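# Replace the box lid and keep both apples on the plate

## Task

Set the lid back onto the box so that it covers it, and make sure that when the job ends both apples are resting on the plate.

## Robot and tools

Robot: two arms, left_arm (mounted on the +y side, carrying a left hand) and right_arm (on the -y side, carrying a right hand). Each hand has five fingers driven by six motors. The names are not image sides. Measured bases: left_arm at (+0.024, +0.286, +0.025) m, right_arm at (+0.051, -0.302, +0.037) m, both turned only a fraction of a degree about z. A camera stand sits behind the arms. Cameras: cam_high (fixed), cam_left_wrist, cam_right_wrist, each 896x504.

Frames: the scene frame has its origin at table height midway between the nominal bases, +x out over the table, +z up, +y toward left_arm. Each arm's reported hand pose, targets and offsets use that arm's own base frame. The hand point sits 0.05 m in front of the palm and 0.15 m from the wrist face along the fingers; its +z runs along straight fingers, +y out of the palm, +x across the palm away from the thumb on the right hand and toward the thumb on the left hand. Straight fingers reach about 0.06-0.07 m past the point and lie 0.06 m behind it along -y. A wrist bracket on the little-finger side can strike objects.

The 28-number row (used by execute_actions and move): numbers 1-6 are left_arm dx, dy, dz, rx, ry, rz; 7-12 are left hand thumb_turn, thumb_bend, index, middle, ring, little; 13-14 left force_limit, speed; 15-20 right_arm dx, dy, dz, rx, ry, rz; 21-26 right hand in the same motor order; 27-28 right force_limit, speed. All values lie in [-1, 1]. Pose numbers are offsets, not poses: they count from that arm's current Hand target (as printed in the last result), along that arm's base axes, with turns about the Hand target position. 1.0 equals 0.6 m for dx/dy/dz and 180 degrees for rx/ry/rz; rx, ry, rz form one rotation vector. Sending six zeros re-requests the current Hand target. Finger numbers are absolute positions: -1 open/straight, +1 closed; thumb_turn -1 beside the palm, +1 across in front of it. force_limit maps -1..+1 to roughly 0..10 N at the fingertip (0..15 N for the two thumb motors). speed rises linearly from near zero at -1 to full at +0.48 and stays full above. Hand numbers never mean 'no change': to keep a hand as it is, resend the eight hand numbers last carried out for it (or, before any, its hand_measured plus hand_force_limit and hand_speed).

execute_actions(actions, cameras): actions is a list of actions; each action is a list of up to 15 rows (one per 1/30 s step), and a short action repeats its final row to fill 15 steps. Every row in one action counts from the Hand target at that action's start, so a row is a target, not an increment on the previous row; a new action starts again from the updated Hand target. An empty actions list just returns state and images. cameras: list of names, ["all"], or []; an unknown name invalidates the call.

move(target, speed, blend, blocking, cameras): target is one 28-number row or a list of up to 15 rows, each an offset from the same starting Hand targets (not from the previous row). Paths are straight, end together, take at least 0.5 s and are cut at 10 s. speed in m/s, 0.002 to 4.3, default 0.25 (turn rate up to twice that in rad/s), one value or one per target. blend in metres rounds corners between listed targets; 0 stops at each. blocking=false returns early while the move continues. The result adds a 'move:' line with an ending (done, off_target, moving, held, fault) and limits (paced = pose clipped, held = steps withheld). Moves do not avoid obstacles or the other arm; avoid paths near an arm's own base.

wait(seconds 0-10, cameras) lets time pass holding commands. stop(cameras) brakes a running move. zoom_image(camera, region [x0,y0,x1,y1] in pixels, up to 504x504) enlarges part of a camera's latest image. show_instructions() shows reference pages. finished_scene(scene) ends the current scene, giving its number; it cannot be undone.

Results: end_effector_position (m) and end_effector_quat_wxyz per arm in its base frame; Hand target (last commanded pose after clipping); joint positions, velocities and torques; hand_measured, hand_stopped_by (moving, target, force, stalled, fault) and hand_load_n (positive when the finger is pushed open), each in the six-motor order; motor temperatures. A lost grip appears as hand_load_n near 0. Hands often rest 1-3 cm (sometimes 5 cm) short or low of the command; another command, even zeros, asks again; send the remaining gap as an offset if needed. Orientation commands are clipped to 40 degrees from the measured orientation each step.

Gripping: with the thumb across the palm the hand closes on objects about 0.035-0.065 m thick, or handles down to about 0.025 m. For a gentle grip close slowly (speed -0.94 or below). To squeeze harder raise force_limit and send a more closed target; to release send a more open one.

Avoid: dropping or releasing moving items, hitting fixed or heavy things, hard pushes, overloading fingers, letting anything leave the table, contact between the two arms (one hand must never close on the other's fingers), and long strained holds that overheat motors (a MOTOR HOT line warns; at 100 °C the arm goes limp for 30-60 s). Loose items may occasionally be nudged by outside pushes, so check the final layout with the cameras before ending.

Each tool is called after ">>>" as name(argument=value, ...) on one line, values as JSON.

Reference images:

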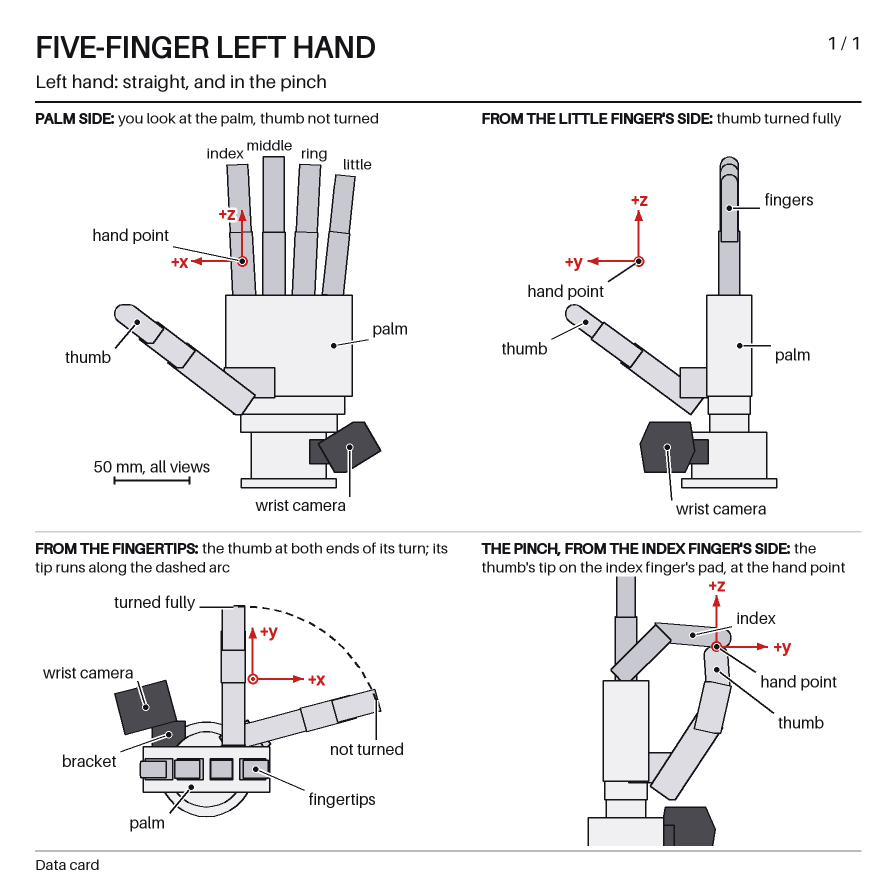

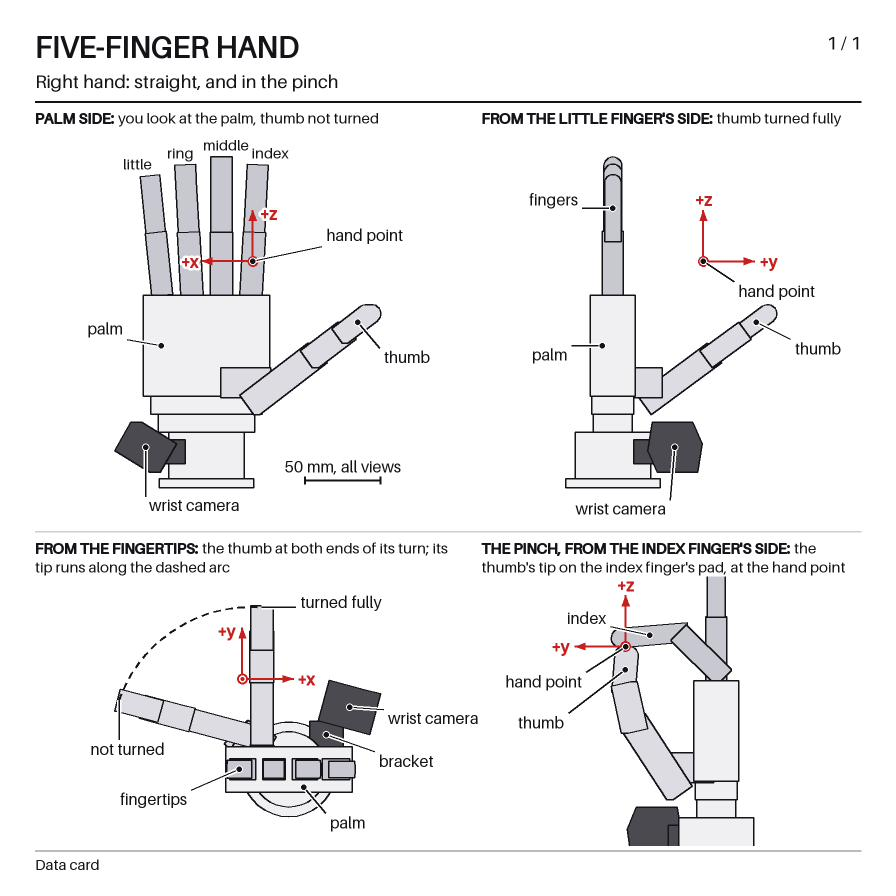

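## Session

>>> execute_actions(actions=[])

Scene clock: 0.00 s.
left_arm: end_effector_position=(+0.2276, +0.0394, +0.1778) hand_measured=(-1.000, -1.000, -1.000, -1.000, -1.000, -1.000) hand_load_n=(+0.0, +0.0, +0.0, +0.0, +0.0, +0.0) hand_stopped_by=(target, target, target, target, target, target) hand_force_limit=0.00 hand_speed=-0.80 end_effector_quat_wxyz=(-0.015, +0.351, +0.917, +0.190) | right_arm: end_effector_position=(+0.4614, +0.2356, +0.1779) hand_measured=(-1.000, -1.000, -1.000, -1.000, -1.000, -1.000) hand_load_n=(+0.0, +0.0, +0.0, +0.0, +0.0, +0.0) hand_stopped_by=(target, target, target, target, target, target) hand_force_limit=0.00 hand_speed=-0.80 end_effector_quat_wxyz=(+0.444, -0.022, +0.850, +0.282)
Joint positions: left_arm=[-0.443 0.9 0.734 -1.467 -0.38 1.847] | right_arm=[0.292 1.311 0.54 0.288 -0.268 1.973]
Joint velocities: within noise
Joint torques (N m): no reading
Motor temperatures (°C): left_arm=[22 20 24 22 20 22] | right_arm=[24 21 23 22 19 21]
Heat: left arm: hottest elbow 24 °C; right arm: hottest waist 24 °C.
Hand target: left_arm +0.2335, +0.0365, +0.1857; -0.004, +0.349, +0.918, +0.190 | right_arm +0.4676, +0.2374, +0.1885; +0.453, -0.024, +0.845, +0.284

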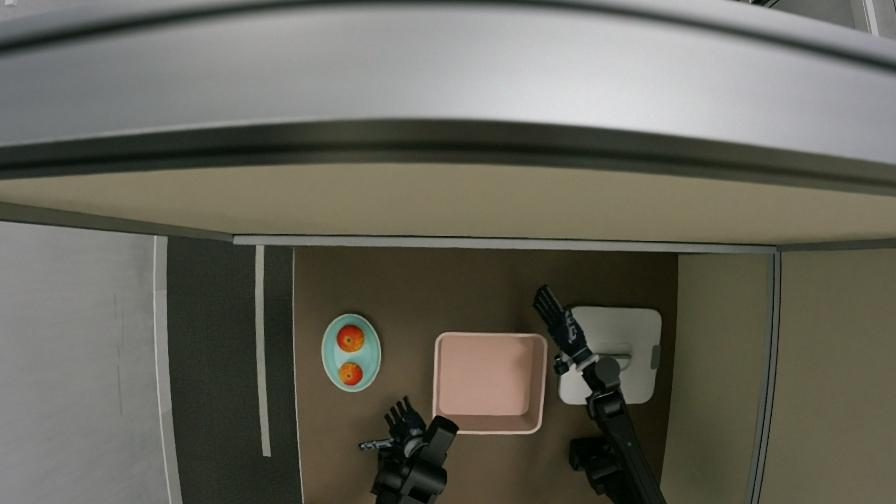

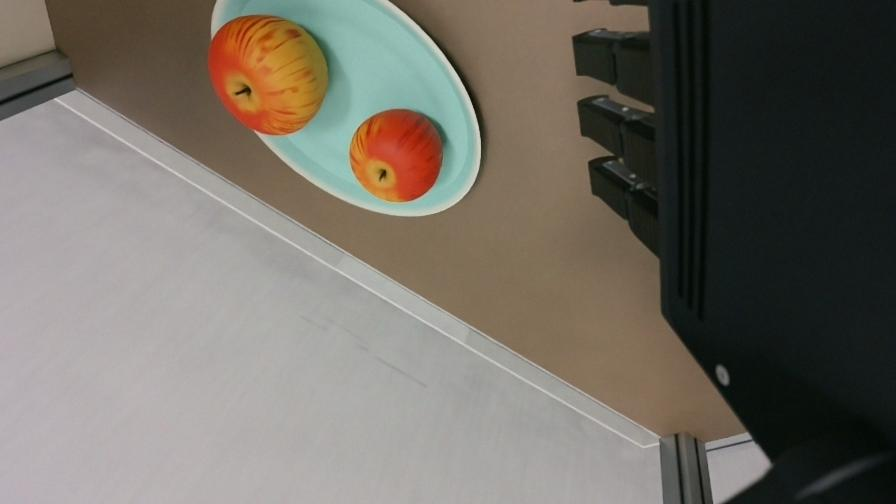

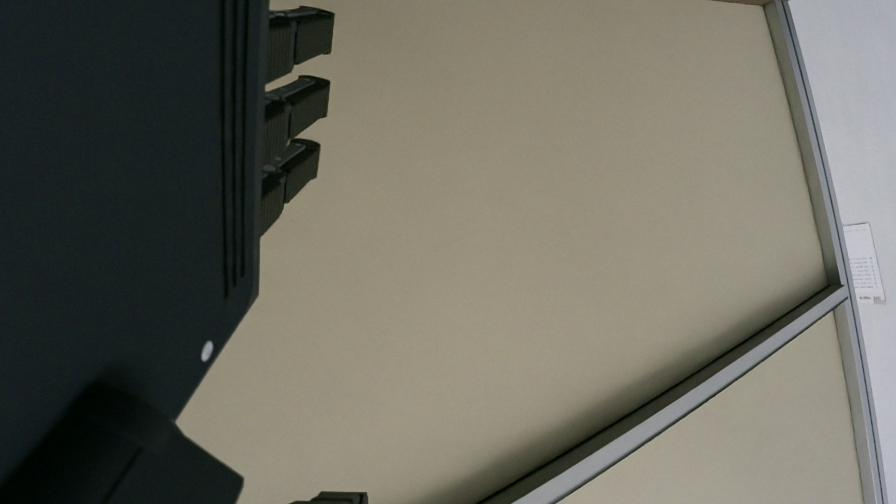

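>>> zoom_image(camera="cam_high", region=[540, 290, 690, 420])

>>> zoom_image(camera="cam_high", region=[420, 310, 570, 450])

Scaled by 3.360.

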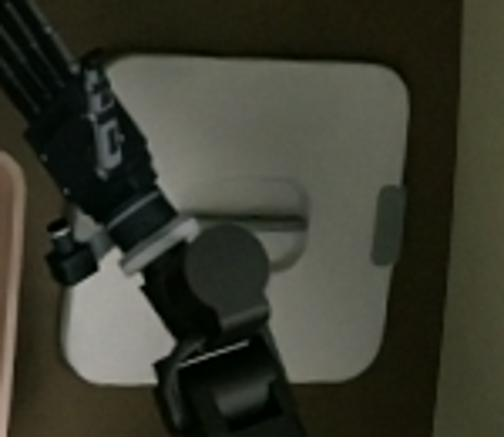

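Scaled by 3.360.

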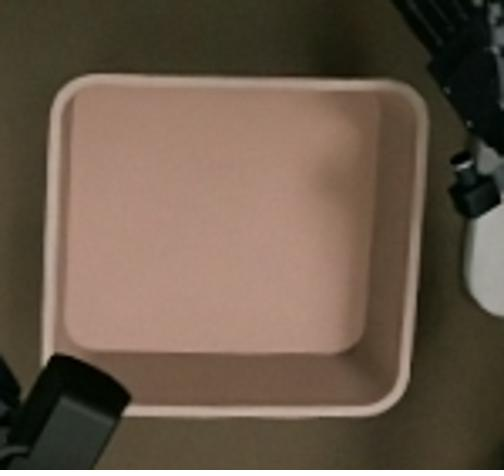

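>>> move(target=[[-0.0225, 0.106, 0.34, 0, 0, 0, -1, -1, -1, -1, -1, -1, 0, -0.8, -0.179, -0.312, 0.019, -0.31, -0.044, 0.138, 1, -0.5, -0.05, -0.05, 1, 1, 0.0, -0.5], [-0.0225, 0.106, 0.34, 0, 0, 0, -1, -1, -1, -1, -1, -1, 0, -0.8, -0.2477, -0.4523, -0.189, -0.5168, -0.0731, 0.2303, 1, -0.5, -0.05, -0.05, 1, 1, 0.0, -0.5]], speed=[0.3, 0.25], blend=[0.05, 0], cameras=["cam_high", "cam_right_wrist"])

Scene clock: 6.60 s.
left_arm: end_effector_position=(+0.2194, +0.0972, +0.3644) hand_measured=(-1.000, -1.000, -1.000, -1.000, -1.000, -1.000) hand_load_n=(+0.0, +0.0, +0.0, +0.0, +0.0, +0.5) hand_stopped_by=(target, target, target, target, target, target) hand_force_limit=0.00 hand_speed=-0.80 end_effector_quat_wxyz=(+0.103, +0.317, +0.912, +0.238) | right_arm: end_effector_position=(+0.3195, -0.0310, +0.0749) hand_measured=(+1.000, -0.500, -0.050, -0.050, +1.000, +1.000) hand_load_n=(+0.0, +0.0, +0.0, +0.5, +0.5, +0.0) hand_stopped_by=(target, target, target, target, target, target) hand_force_limit=0.00 hand_speed=-0.50 end_effector_quat_wxyz=(-0.258, +0.631, -0.680, +0.271)
Joint positions: left_arm=[-0.233 0.704 1.1 -1.691 -0.452 2.071] | right_arm=[-0.245 0.882 0.461 -0.392 -0.126 -0.119]
Joint torques (N m): left_arm=[1.08 0.26 14.11 0.24 -0.5 0.07] | right_arm=[-0.09 -4.66 6.42 1.66 -0.1 -0.08]
Heat: left arm: hottest elbow 25 °C; right arm: hottest waist 24 °C.
Hand target: left_arm +0.2200, +0.1002, +0.3897; -0.004, +0.349, +0.918, +0.190 | right_arm +0.3189, -0.0340, +0.0750; -0.261, +0.630, -0.676, +0.279
Off the commanded pose: left_arm 0.026 m, 14 deg | right_arm 0.003 m, 1 deg.
joint sent to its limit (left arm) — joint 4 (wrist pitch), lower limit; joint 6 (wrist roll), upper limit. The joint targets are off in orientation, not in position.
move: off_target (left_arm)
Images, in order (width x height): cam_high 896x504, cam_right_wrist 896x504.

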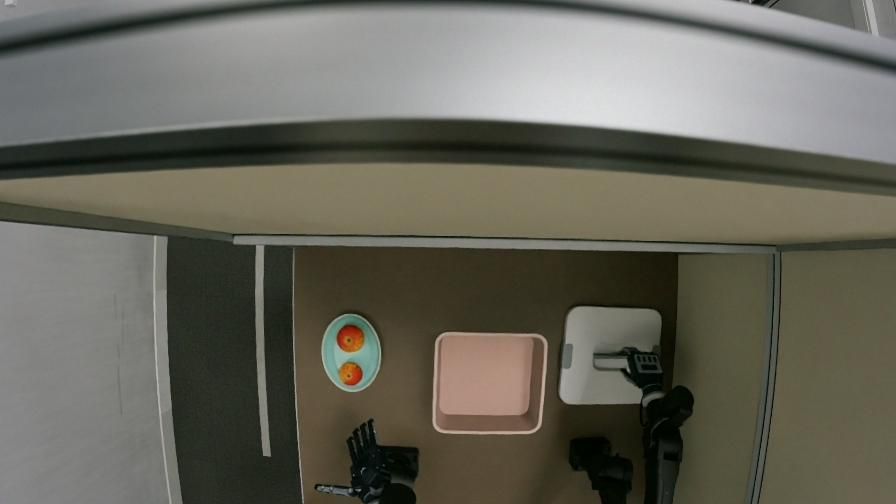

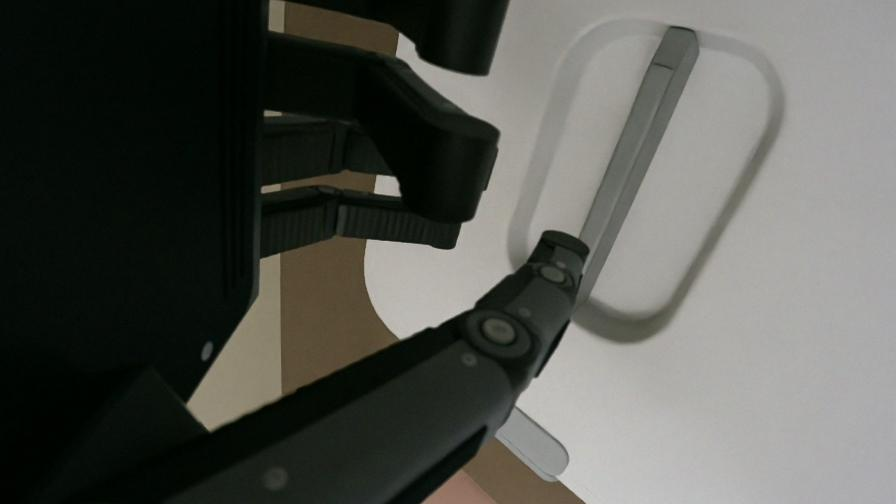

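>>> zoom_image(camera="cam_high", region=[550, 295, 680, 415])

>>> zoom_image(camera="cam_high", region=[425, 320, 565, 445])

Scaled by 3.877.

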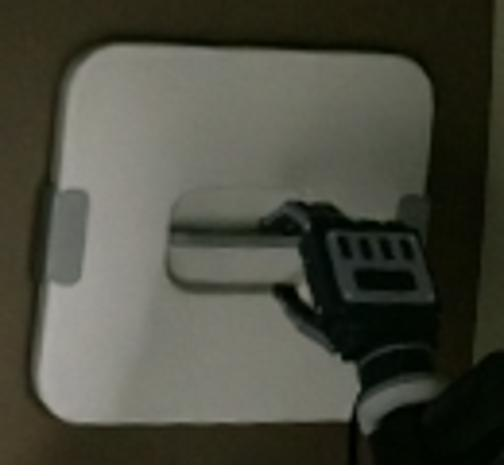

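Scaled by 3.600.

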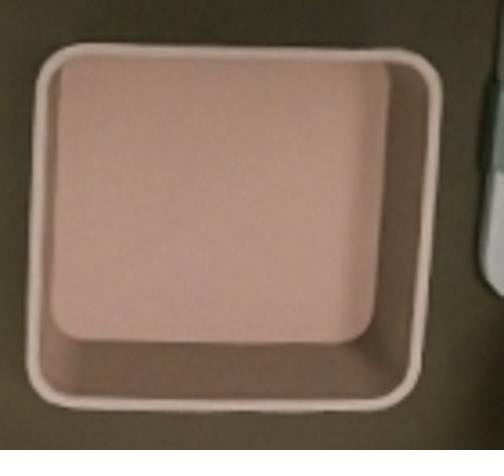

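>>> move(target=[0, 0, 0, 0, 0, 0, -1, -1, -1, -1, -1, -1, 0, -0.8, 0.002, 0.0, -0.098, 0, 0, 0, 1, -0.5, -0.05, -0.05, 1, 1, 0.0, -0.5], speed=0.1, cameras=["cam_right_wrist"])

Scene clock: 9.80 s.
left_arm: end_effector_position=(+0.2194, +0.0972, +0.3644) hand_measured=(-1.000, -1.000, -1.000, -1.000, -1.000, -1.000) hand_load_n=(+0.0, +0.0, +0.0, +0.0, +0.0, +0.0) hand_stopped_by=(target, target, target, target, target, target) hand_force_limit=0.00 hand_speed=-0.80 end_effector_quat_wxyz=(+0.103, +0.317, +0.912, +0.238) | right_arm: end_effector_position=(+0.3225, -0.0319, +0.0227) hand_measured=(+1.000, -0.500, -0.050, -0.050, +1.000, +1.000) hand_load_n=(+0.0, +0.0, +0.0, +0.0, +0.0, +0.0) hand_stopped_by=(target, target, target, target, target, target) hand_force_limit=0.00 hand_speed=-0.50 end_effector_quat_wxyz=(-0.264, +0.629, -0.676, +0.280)
Joint positions: left_arm=[-0.233 0.704 1.1 -1.691 -0.452 2.071] | right_arm=[-0.245 1.005 0.352 -0.135 -0.126 -0.12]
Joint torques (N m): left_arm=[1.14 0.32 14.11 0.25 -0.5 0.07] | right_arm=[0.26 -3.08 5.78 1.72 -0.08 -0.09]
Heat: left arm: hottest elbow 26 °C; right arm: hottest elbow 24 °C.
Hand target: left_arm +0.2200, +0.1002, +0.3897; -0.004, +0.349, +0.918, +0.190 | right_arm +0.3200, -0.0339, +0.0162; -0.261, +0.630, -0.676, +0.279
Off the commanded pose: left_arm 0.026 m, 14 deg | right_arm 0.007 m, 0 deg.
joint sent to its limit (left arm) — joint 4 (wrist pitch), lower limit; joint 6 (wrist roll), upper limit. The joint targets are off in orientation, not in position.
move: off_target (left_arm)
Images, in order (width x height): cam_right_wrist 896x504.

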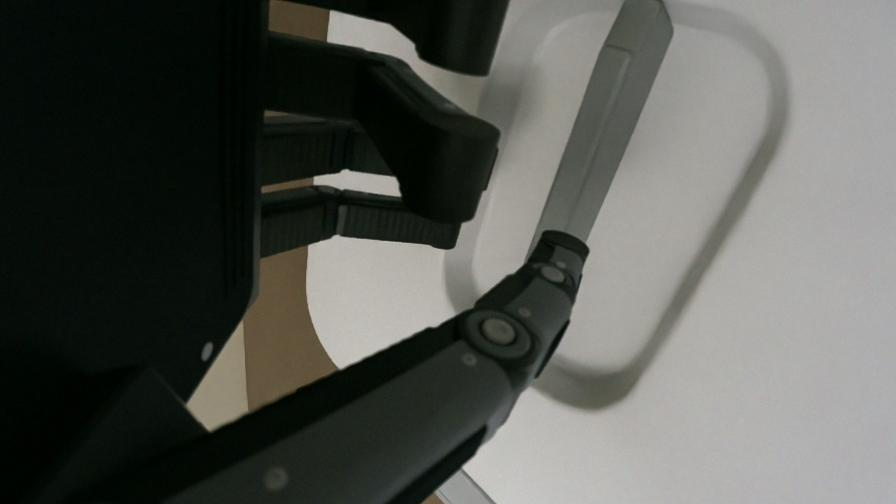

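>>> move(target=[0, 0, 0, 0, 0, 0, -1, -1, -1, -1, -1, -1, 0, -0.8, -0.001, 0.0, -0.047, 0, 0, 0, 1, -0.5, -0.05, -0.05, 1, 1, 0.0, -0.5], speed=0.06, cameras=["cam_right_wrist"])

Scene clock: 12.60 s.
left_arm: end_effector_position=(+0.2194, +0.0972, +0.3644) hand_measured=(-1.000, -1.000, -1.000, -1.000, -1.000, -1.000) hand_load_n=(+0.0, +0.0, +0.0, +0.0, +0.0, +0.0) hand_stopped_by=(target, target, target, target, target, target) hand_force_limit=0.00 hand_speed=-0.80 end_effector_quat_wxyz=(+0.103, +0.317, +0.912, +0.238) | right_arm: end_effector_position=(+0.3248, -0.0323, -0.0029) hand_measured=(+1.000, -0.500, -0.050, -0.050, +1.000, +1.000) hand_load_n=(+0.0, +0.0, +0.0, -2.0, +0.0, +0.0) hand_stopped_by=(target, target, target, target, target, target) hand_force_limit=0.00 hand_speed=-0.50 end_effector_quat_wxyz=(-0.266, +0.628, -0.674, +0.283)
Joint positions: left_arm=[-0.233 0.704 1.1 -1.691 -0.452 2.071] | right_arm=[-0.245 1.102 0.312 0.01 -0.127 -0.12]
Joint torques (N m): left_arm=[1.14 0.38 14.12 0.23 -0.5 0.07] | right_arm=[0.09 -2.78 4.97 1.74 -0.05 -0.12]
Heat: left arm: hottest elbow 26 °C; right arm: hottest elbow 24 °C.
Hand target: left_arm +0.2200, +0.1002, +0.3897; -0.004, +0.349, +0.918, +0.190 | right_arm +0.3194, -0.0340, -0.0120; -0.261, +0.630, -0.676, +0.279
Off the commanded pose: left_arm 0.026 m, 14 deg | right_arm 0.011 m, 1 deg.
joint sent to its limit (left arm) — joint 4 (wrist pitch), lower limit; joint 6 (wrist roll), upper limit. The joint targets are off in orientation, not in position.
move: off_target (left_arm, right_arm)
Images, in order (width x height): cam_right_wrist 896x504.

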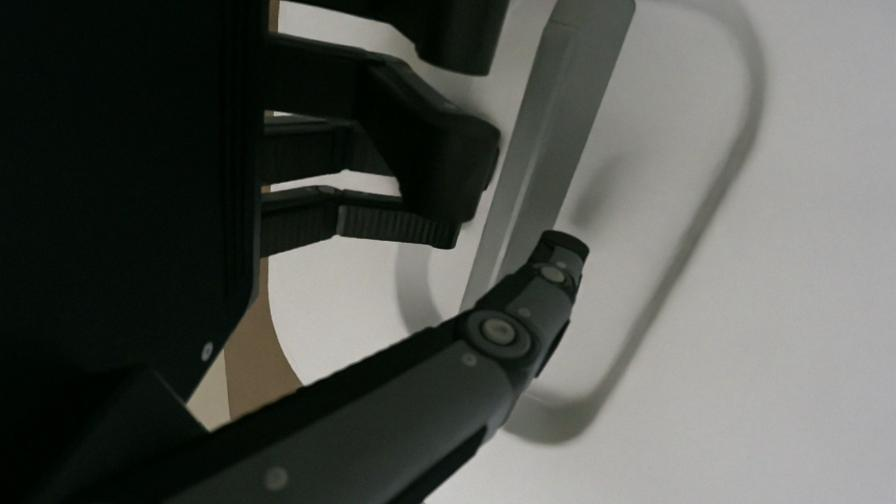

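>>> move(target=[0, 0, 0, 0, 0, 0, -1, -1, -1, -1, -1, -1, 0, -0.8, -0.01, 0.0, 0.002, 0, 0, 0, 1, -0.5, -0.05, -0.05, 1, 1, 0.0, -0.5], speed=0.06, cameras=["cam_right_wrist"])

Scene clock: 13.67 s.
left_arm: end_effector_position=(+0.2194, +0.0972, +0.3644) hand_measured=(-1.000, -1.000, -1.000, -1.000, -1.000, -1.000) hand_load_n=(+0.0, +0.0, +0.0, +0.0, +0.0, +0.0) hand_stopped_by=(target, target, target, target, target, target) hand_force_limit=0.00 hand_speed=-0.80 end_effector_quat_wxyz=(+0.103, +0.317, +0.912, +0.238) | right_arm: end_effector_position=(+0.3237, -0.0326, -0.0033) hand_measured=(+1.000, -0.500, -0.050, -0.050, +1.000, +1.000) hand_load_n=(+0.0, +0.0, +0.0, +1.0, +0.0, +0.0) hand_stopped_by=(target, target, target, target, target, target) hand_force_limit=0.00 hand_speed=-0.50 end_effector_quat_wxyz=(-0.267, +0.627, -0.675, +0.282)
Joint positions: left_arm=[-0.233 0.704 1.1 -1.691 -0.452 2.071] | right_arm=[-0.249 1.1 0.31 0.01 -0.132 -0.121]
Joint torques (N m): left_arm=[1.14 0.32 14.12 0.23 -0.49 0.07] | right_arm=[-0.03 -5.07 4.42 1.28 -0.04 -0.15]
Heat: left arm: hottest elbow 26 °C; right arm: hottest elbow 24 °C.
Hand target: left_arm +0.2200, +0.1002, +0.3897; -0.004, +0.349, +0.918, +0.190 | right_arm +0.3134, -0.0339, -0.0109; -0.261, +0.630, -0.676, +0.279
Off the commanded pose: left_arm 0.026 m, 14 deg | right_arm 0.013 m, 1 deg.
joint sent to its limit (left arm) — joint 4 (wrist pitch), lower limit; joint 6 (wrist roll), upper limit. The joint targets are off in orientation, not in position.
move: off_target (left_arm, right_arm)
Images, in order (width x height): cam_right_wrist 896x504.

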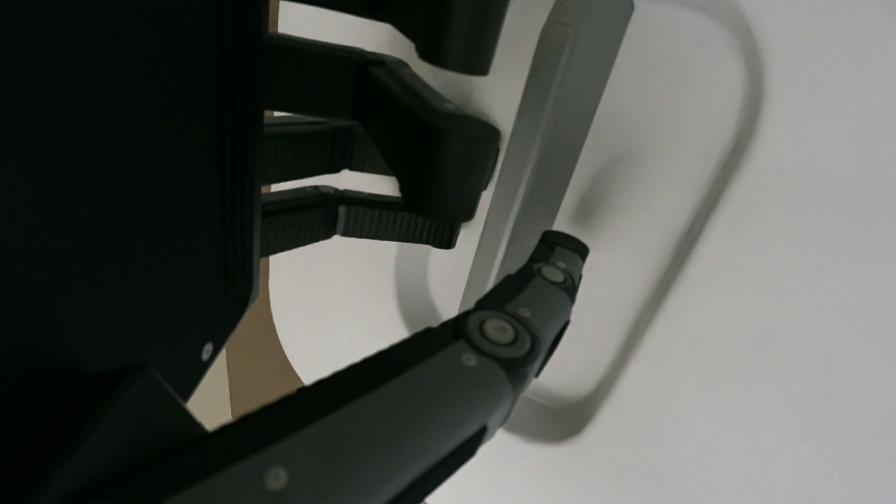

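>>> execute_actions(actions=[[[0,0,0,0,0,0,-1,-1,-1,-1,-1,-1,0,-0.8, 0,0,0,0,0,0,1,-0.4,0.5,0.5,1,1,0.5,-0.88]],[[0,0,0,0,0,0,-1,-1,-1,-1,-1,-1,0,-0.8, 0,0,0,0,0,0,1,-0.4,0.5,0.5,1,1,0.5,-0.88]]], cameras=["cam_right_wrist"])

Scene clock: 15.20 s.
left_arm: end_effector_position=(+0.2194, +0.0972, +0.3644) hand_measured=(-1.000, -1.000, -1.000, -1.000, -1.000, -1.000) hand_load_n=(+0.0, +0.0, +0.0, +0.0, +0.0, +0.0) hand_stopped_by=(target, target, target, target, target, target) hand_force_limit=0.00 hand_speed=-0.80 end_effector_quat_wxyz=(+0.103, +0.317, +0.912, +0.238) | right_arm: end_effector_position=(+0.3179, -0.0318, -0.0081) hand_measured=(+1.000, -0.402, +0.292, +0.204, +1.000, +1.000) hand_load_n=(+0.0, +5.5, +8.0, +2.5, +0.0, +0.0) hand_stopped_by=(target, target, force, force, target, target) hand_force_limit=0.50 hand_speed=-0.88 end_effector_quat_wxyz=(-0.264, +0.629, -0.676, +0.279)
Joint positions: left_arm=[-0.233 0.704 1.1 -1.691 -0.452 2.071] | right_arm=[-0.251 1.1 0.298 0.01 -0.132 -0.125]
Joint torques (N m): left_arm=[1.08 0.38 14.11 0.24 -0.5 0.07] | right_arm=[-0.03 -4.84 5.12 1.17 -0.05 -0.11]
Heat: left arm: hottest elbow 27 °C; right arm: hottest elbow 24 °C.
Hand target: left_arm +0.2200, +0.1002, +0.3897; -0.004, +0.349, +0.918, +0.190 | right_arm +0.3134, -0.0339, -0.0109; -0.261, +0.630, -0.676, +0.279
Off the commanded pose: left_arm 0.026 m, 14 deg | right_arm 0.006 m, 0 deg.
joint sent to its limit (left arm) — joint 4 (wrist pitch), lower limit; joint 6 (wrist roll), upper limit. The joint targets are off in orientation, not in position.
Images, in order (width x height): cam_right_wrist 896x504.

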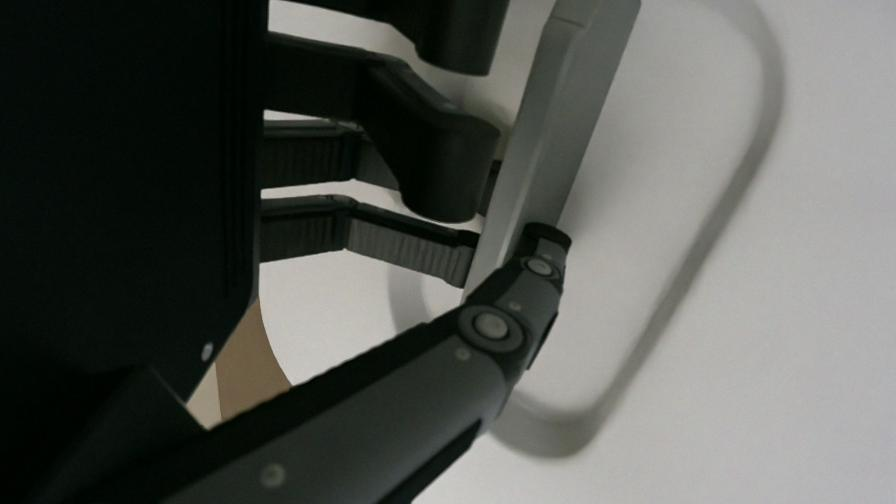

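>>> move(target=[[0, 0, 0, 0, 0, 0, -1, -1, -1, -1, -1, -1, 0, -0.8, 0, 0, 0, 0, 0, 0, 1, -0.4, 0.6, 0.6, 1, 1, 0.65, -0.88], [0, 0, 0, 0, 0, 0, -1, -1, -1, -1, -1, -1, 0, -0.8, 0.033, 0.017, 0.083, 0, 0, 0, 1, -0.4, 0.6, 0.6, 1, 1, 0.65, -0.88], [0, 0, 0, 0, 0, 0, -1, -1, -1, -1, -1, -1, 0, -0.8, 0.05, 0.03, 0.39, 0, 0, 0, 1, -0.4, 0.6, 0.6, 1, 1, 0.65, -0.88], [0, 0, 0, 0, 0, 0, -1, -1, -1, -1, -1, -1, 0, -0.8, -0.05, 0.648, 0.415, 0, 0, 0, 1, -0.4, 0.6, 0.6, 1, 1, 0.65, -0.88]], speed=[0.06, 0.06, 0.13, 0.19], blend=[0, 0.01, 0.04, 0], cameras=["cam_high", "cam_right_wrist"])

Scene clock: 22.63 s.
left_arm: end_effector_position=(+0.2194, +0.0972, +0.3644) hand_measured=(-1.000, -1.000, -1.000, -1.000, -1.000, -1.000) hand_load_n=(+0.0, +0.0, +0.0, +0.0, +0.0, +0.0) hand_stopped_by=(target, target, target, target, target, target) hand_force_limit=0.00 hand_speed=-0.80 end_effector_quat_wxyz=(+0.103, +0.317, +0.912, +0.238) | right_arm: end_effector_position=(+0.2731, +0.3359, +0.2084) hand_measured=(+1.000, -0.404, +0.300, +0.222, +1.000, +1.000) hand_load_n=(+0.0, +9.5, +5.5, +9.5, +0.0, +0.0) hand_stopped_by=(target, target, force, force, target, target) hand_force_limit=0.65 hand_speed=-0.88 end_effector_quat_wxyz=(-0.234, +0.644, -0.670, +0.286)
Joint positions: left_arm=[-0.233 0.704 1.1 -1.691 -0.452 2.071] | right_arm=[1.054 1.245 1.116 -1.092 0.686 0.967]
Joint torques (N m): left_arm=[1.08 0.32 14.09 0.25 -0.49 0.07] | right_arm=[0.85 -9.29 12.26 0.2 0.72 0.08]
Heat: left arm: hottest elbow 28 °C; right arm: hottest elbow 26 °C.
Hand target: left_arm +0.2200, +0.1002, +0.3897; -0.004, +0.349, +0.918, +0.190 | right_arm +0.2834, +0.3550, +0.2382; -0.261, +0.630, -0.676, +0.279
Off the commanded pose: left_arm 0.026 m, 14 deg | right_arm 0.037 m, 4 deg.
joint sent to its limit (left arm) — joint 4 (wrist pitch), lower limit; joint 6 (wrist roll), upper limit. The joint targets are off in orientation, not in position.
move: off_target (left_arm, right_arm)
Images, in order (width x height): cam_high 896x504, cam_right_wrist 896x504.

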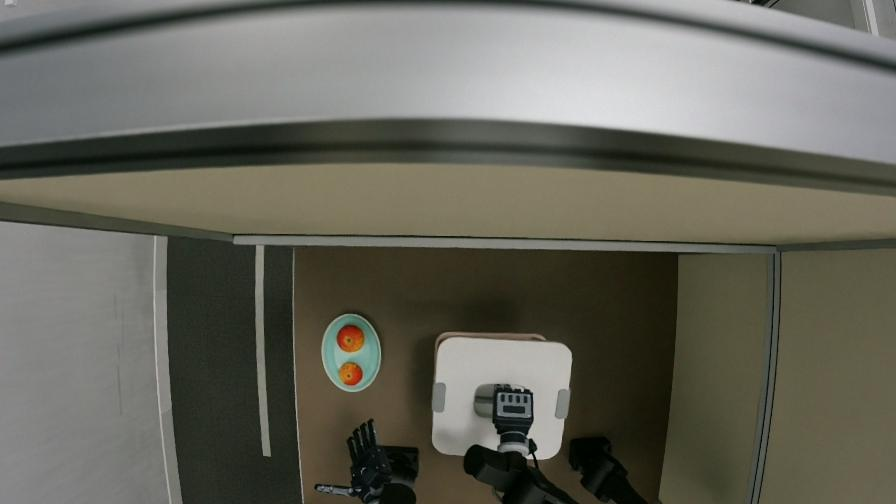

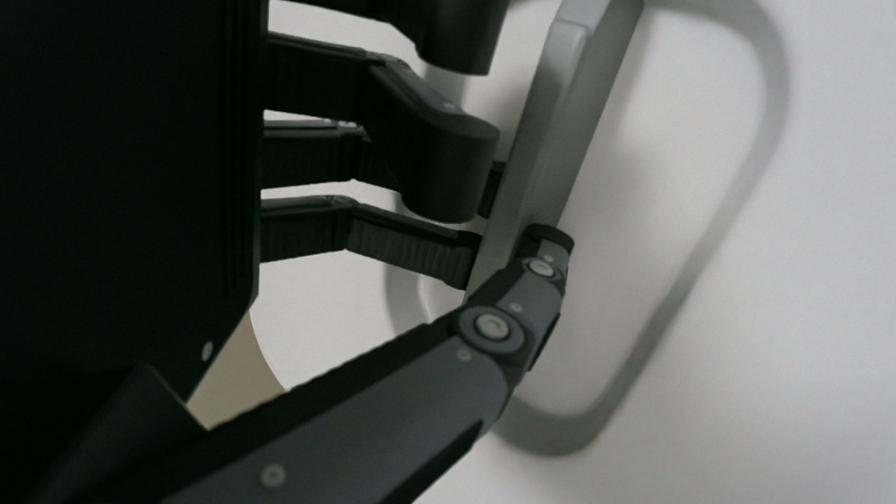

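>>> zoom_image(camera="cam_high", region=[410, 310, 610, 480])

Scaled by 2.520.

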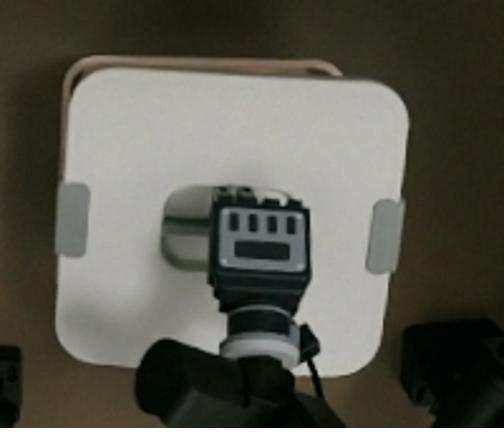

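>>> move(target=[0, 0, 0, 0, 0, 0, -1, -1, -1, -1, -1, -1, 0, -0.8, -0.0357, -0.0058, -0.205, 0, 0, 0.0133, 1, -0.4, 0.6, 0.6, 1, 1, 0.65, -0.88], speed=0.12, cameras=["cam_high"])

>>> zoom_image(camera="cam_high", region=[410, 310, 610, 480])

Scene clock: 25.27 s.
left_arm: end_effector_position=(+0.2194, +0.0972, +0.3644) hand_measured=(-1.000, -1.000, -1.000, -1.000, -1.000, -1.000) hand_load_n=(+0.0, +0.0, +0.0, +0.0, +0.0, +0.0) hand_stopped_by=(target, target, target, target, target, target) hand_force_limit=0.00 hand_speed=-0.80 end_effector_quat_wxyz=(+0.103, +0.317, +0.912, +0.238) | right_arm: end_effector_position=(+0.2624, +0.3465, +0.1158) hand_measured=(+1.000, -0.404, +0.300, +0.222, +1.000, +1.000) hand_load_n=(+0.0, +9.0, +5.5, +9.5, -0.5, +0.0) hand_stopped_by=(target, target, force, force, target, target) hand_force_limit=0.65 hand_speed=-0.88 end_effector_quat_wxyz=(-0.259, +0.647, -0.662, +0.276)
Joint positions: left_arm=[-0.233 0.704 1.1 -1.691 -0.452 2.071] | right_arm=[1.088 1.289 0.892 -0.778 0.686 0.969]
Joint torques (N m): left_arm=[1.08 0.32 14.12 0.24 -0.5 0.07] | right_arm=[1.38 -9.76 6.72 1.06 0.63 0.05]
Heat: left arm: hottest elbow 28 °C; right arm: hottest elbow 26 °C.
Hand target: left_arm +0.2200, +0.1002, +0.3897; -0.004, +0.349, +0.918, +0.190 | right_arm +0.2620, +0.3515, +0.1152; -0.267, +0.644, -0.663, +0.274
Off the commanded pose: left_arm 0.026 m, 14 deg | right_arm 0.005 m, 1 deg.
joint sent to its limit (left arm) — joint 4 (wrist pitch), lower limit; joint 6 (wrist roll), upper limit. The joint targets are off in orientation, not in position.
move: off_target (left_arm)
Images, in order (width x height): cam_high 896x504.

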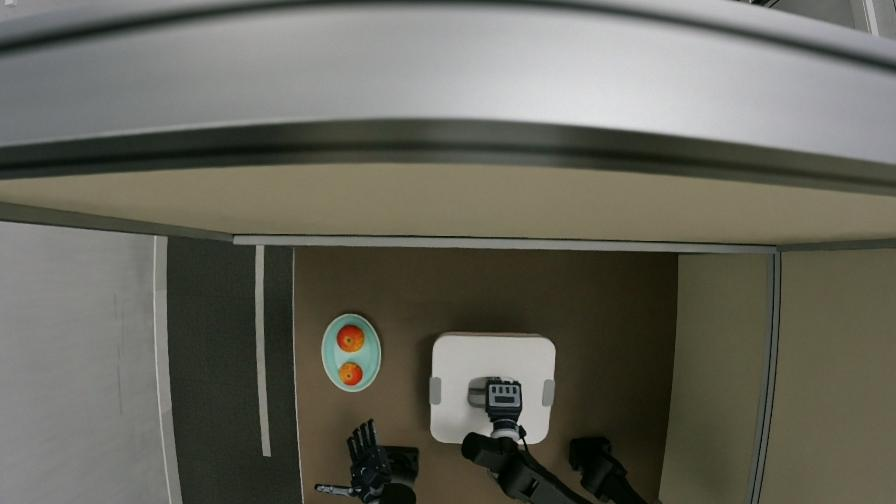

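Scaled by 2.520.

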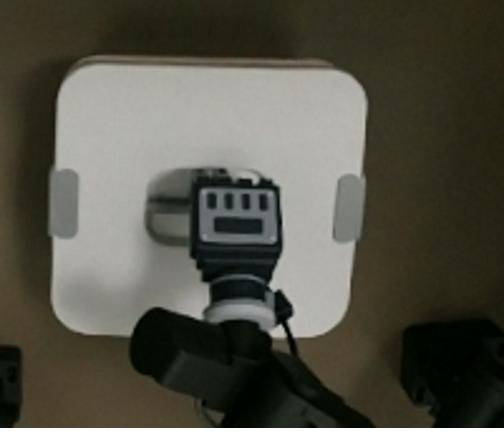

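>>> move(target=[0, 0, 0, 0, 0, 0, -1, -1, -1, -1, -1, -1, 0, -0.8, 0.0075, 0.0033, -0.045, 0, 0, 0, 1, -0.4, 0.6, 0.6, 1, 1, 0.65, -0.88], speed=0.08, cameras=["cam_high"])

>>> zoom_image(camera="cam_high", region=[410, 310, 610, 480])

Scene clock: 27.03 s.
left_arm: end_effector_position=(+0.2194, +0.0972, +0.3644) hand_measured=(-1.000, -1.000, -1.000, -1.000, -1.000, -1.000) hand_load_n=(+0.0, +0.0, +0.0, +0.0, +0.0, +0.0) hand_stopped_by=(target, target, target, target, target, target) hand_force_limit=0.00 hand_speed=-0.80 end_effector_quat_wxyz=(+0.103, +0.317, +0.912, +0.238) | right_arm: end_effector_position=(+0.2648, +0.3512, +0.0896) hand_measured=(+1.000, -0.404, +0.300, +0.222, +1.000, +1.000) hand_load_n=(+0.5, +9.5, +5.5, +9.5, +0.0, +0.0) hand_stopped_by=(target, target, force, force, target, target) hand_force_limit=0.65 hand_speed=-0.88 end_effector_quat_wxyz=(-0.262, +0.646, -0.663, +0.275)
Joint positions: left_arm=[-0.233 0.704 1.1 -1.691 -0.452 2.071] | right_arm=[1.088 1.333 0.854 -0.689 0.686 0.969]
Joint torques (N m): left_arm=[1.08 0.32 14.11 0.24 -0.5 0.07] | right_arm=[0.62 -9.76 6.42 1.26 0.53 -0.04]
Motor temperatures (°C): left_arm=[22 20 29 22 20 22] | right_arm=[23 22 26 22 20 21]
Heat: left arm: hottest elbow 29 °C; right arm: hottest elbow 26 °C.
Hand target: left_arm +0.2200, +0.1002, +0.3897; -0.004, +0.349, +0.918, +0.190 | right_arm +0.2665, +0.3535, +0.0881; -0.266, +0.644, -0.663, +0.274
Off the commanded pose: left_arm 0.026 m, 14 deg | right_arm 0.003 m, 1 deg.
joint sent to its limit (left arm) — joint 4 (wrist pitch), lower limit; joint 6 (wrist roll), upper limit. The joint targets are off in orientation, not in position.
move: off_target (left_arm)
Images, in order (width x height): cam_high 896x504.

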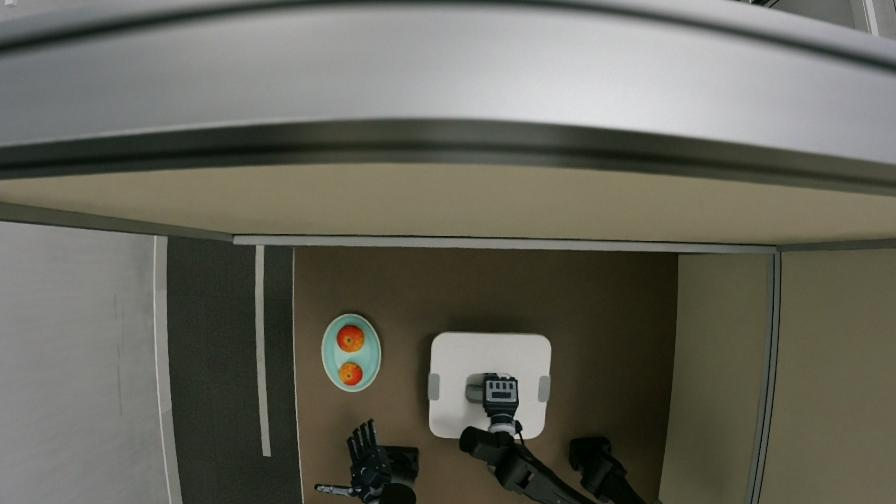

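Scaled by 2.520.

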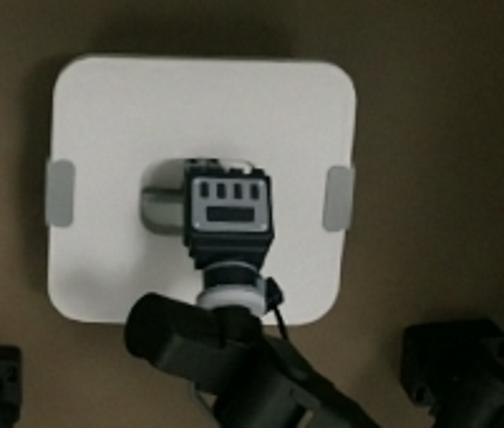

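>>> move(target=[0, 0, 0, 0, 0, 0, -1, -1, -1, -1, -1, -1, 0, -0.8, 0.005, -0.0095, -0.0065, 0, 0, 0, 1, -0.4, 0.6, 0.6, 1, 1, 0.65, -0.88], speed=0.06, cameras=["cam_high"])

>>> zoom_image(camera="cam_high", region=[410, 310, 610, 480])

Scene clock: 28.43 s.
left_arm: end_effector_position=(+0.2194, +0.0972, +0.3644) hand_measured=(-1.000, -1.000, -1.000, -1.000, -1.000, -1.000) hand_load_n=(+0.0, +0.0, +0.0, +0.0, +0.0, +0.0) hand_stopped_by=(target, target, target, target, target, target) hand_force_limit=0.00 hand_speed=-0.80 end_effector_quat_wxyz=(+0.103, +0.317, +0.912, +0.238) | right_arm: end_effector_position=(+0.2657, +0.3488, +0.0846) hand_measured=(+1.000, -0.404, +0.300, +0.222, +1.000, +1.000) hand_load_n=(+0.5, +10.5, +4.5, +9.5, +0.0, +0.0) hand_stopped_by=(target, target, force, force, target, target) hand_force_limit=0.65 hand_speed=-0.88 end_effector_quat_wxyz=(-0.263, +0.646, -0.662, +0.273)
Joint positions: left_arm=[-0.233 0.704 1.1 -1.691 -0.452 2.071] | right_arm=[1.082 1.333 0.838 -0.666 0.681 0.96]
Joint torques (N m): left_arm=[1.08 0.32 14.11 0.24 -0.5 0.07] | right_arm=[0.03 -10.52 6.27 1.32 0.47 -0.07]
Heat: left arm: hottest elbow 29 °C; right arm: hottest elbow 26 °C.
Hand target: left_arm +0.2200, +0.1002, +0.3897; -0.004, +0.349, +0.918, +0.190 | right_arm +0.2695, +0.3476, +0.0841; -0.266, +0.644, -0.663, +0.274
Off the commanded pose: left_arm 0.026 m, 14 deg | right_arm 0.004 m, 0 deg.
joint sent to its limit (left arm) — joint 4 (wrist pitch), lower limit; joint 6 (wrist roll), upper limit. The joint targets are off in orientation, not in position.
move: off_target (left_arm)
Images, in order (width x height): cam_high 896x504.

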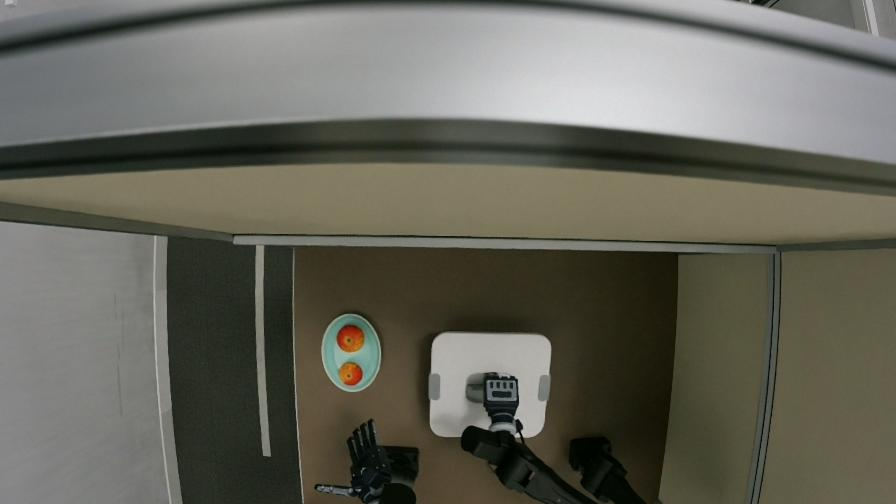

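Scaled by 2.520.

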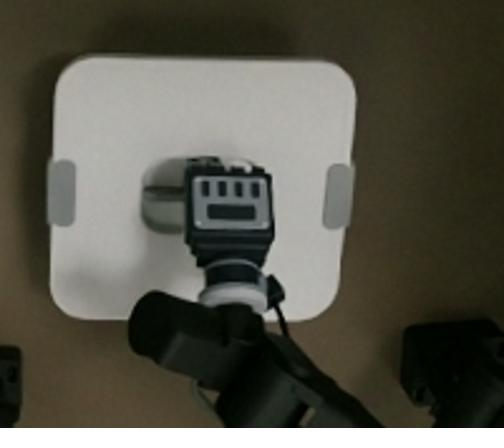

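>>> move(target=[0, 0, 0, 0, 0, 0, -1, -1, -1, -1, -1, -1, 0, -0.8, 0.0012, 0.001, -0.0485, 0, 0, 0, 1, -0.4, 0.6, 0.6, 1, 1, 0.65, -0.88], speed=0.05, cameras=["cam_high", "cam_right_wrist"])

>>> zoom_image(camera="cam_high", region=[410, 310, 610, 480])

Scene clock: 30.03 s.
left_arm: end_effector_position=(+0.2194, +0.0972, +0.3644) hand_measured=(-1.000, -1.000, -1.000, -1.000, -1.000, -1.000) hand_load_n=(+0.0, +0.0, +0.0, +0.0, +0.0, +0.0) hand_stopped_by=(target, target, target, target, target, target) hand_force_limit=0.00 hand_speed=-0.80 end_effector_quat_wxyz=(+0.103, +0.317, +0.912, +0.238) | right_arm: end_effector_position=(+0.2697, +0.3536, +0.0751) hand_measured=(+1.000, -0.404, +0.300, +0.222, +1.000, +1.000) hand_load_n=(+0.0, +8.5, +7.5, +5.5, +0.0, +0.0) hand_stopped_by=(target, target, force, force, target, target) hand_force_limit=0.65 hand_speed=-0.88 end_effector_quat_wxyz=(-0.281, +0.641, -0.662, +0.270)
Joint positions: left_arm=[-0.233 0.704 1.1 -1.691 -0.452 2.071] | right_arm=[1.081 1.344 0.807 -0.579 0.685 0.949]
Joint torques (N m): left_arm=[1.08 0.26 14.11 0.23 -0.5 0.07] | right_arm=[-0.09 -7.41 5.3 1.36 0.33 0.01]
Heat: left arm: hottest elbow 29 °C; right arm: hottest elbow 26 °C.
Hand target: left_arm +0.2200, +0.1002, +0.3897; -0.004, +0.349, +0.918, +0.190 | right_arm +0.2701, +0.3483, +0.0551; -0.266, +0.644, -0.663, +0.274
Off the commanded pose: left_arm 0.026 m, 14 deg | right_arm 0.021 m, 2 deg.
joint sent to its limit (left arm) — joint 4 (wrist pitch), lower limit; joint 6 (wrist roll), upper limit. The joint targets are off in orientation, not in position.
move: off_target (left_arm, right_arm)
Images, in order (width x height): cam_high 896x504, cam_right_wrist 896x504.

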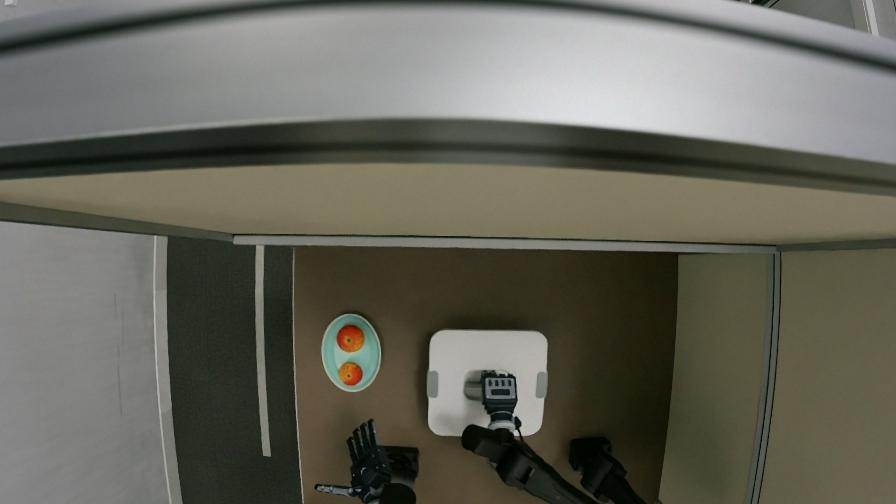

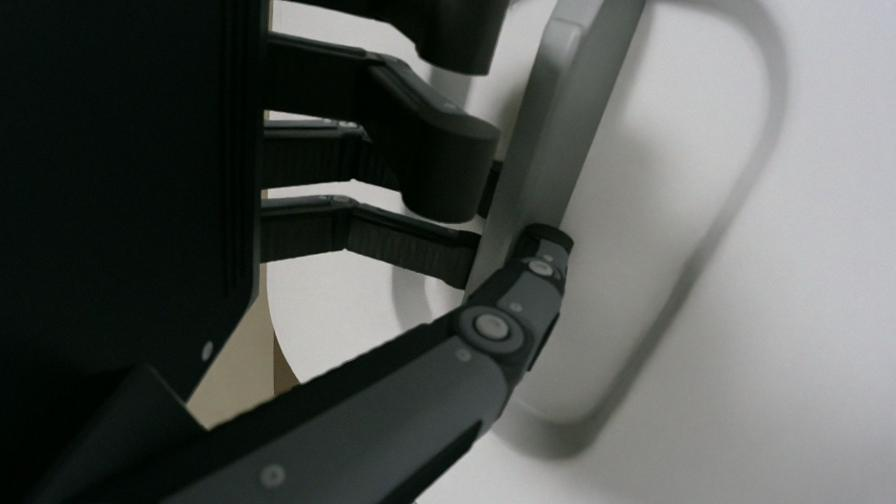

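Scaled by 2.520.

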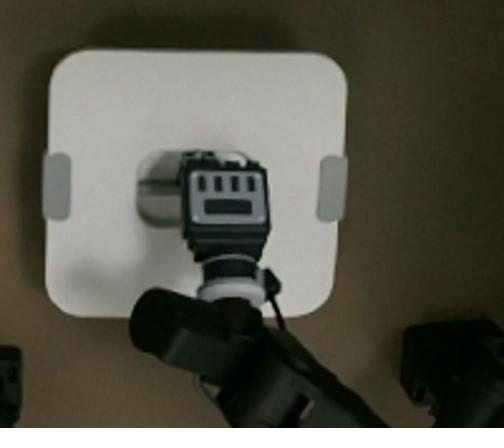

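>>> zoom_image(camera="cam_high", region=[510, 320, 560, 450])

>>> zoom_image(camera="cam_right_wrist", region=[180, 180, 480, 450])

Scaled by 3.877.

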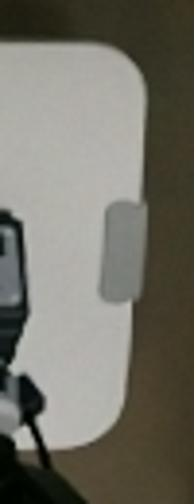

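Scaled by 1.680.

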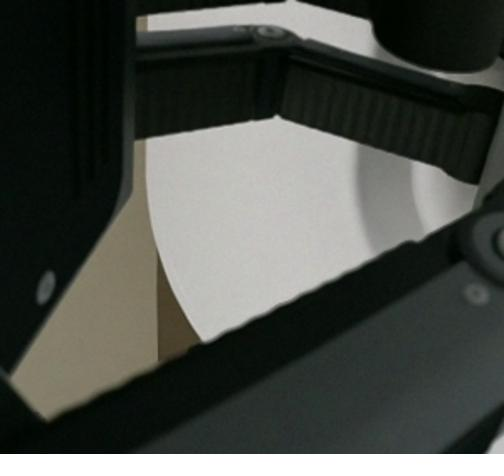

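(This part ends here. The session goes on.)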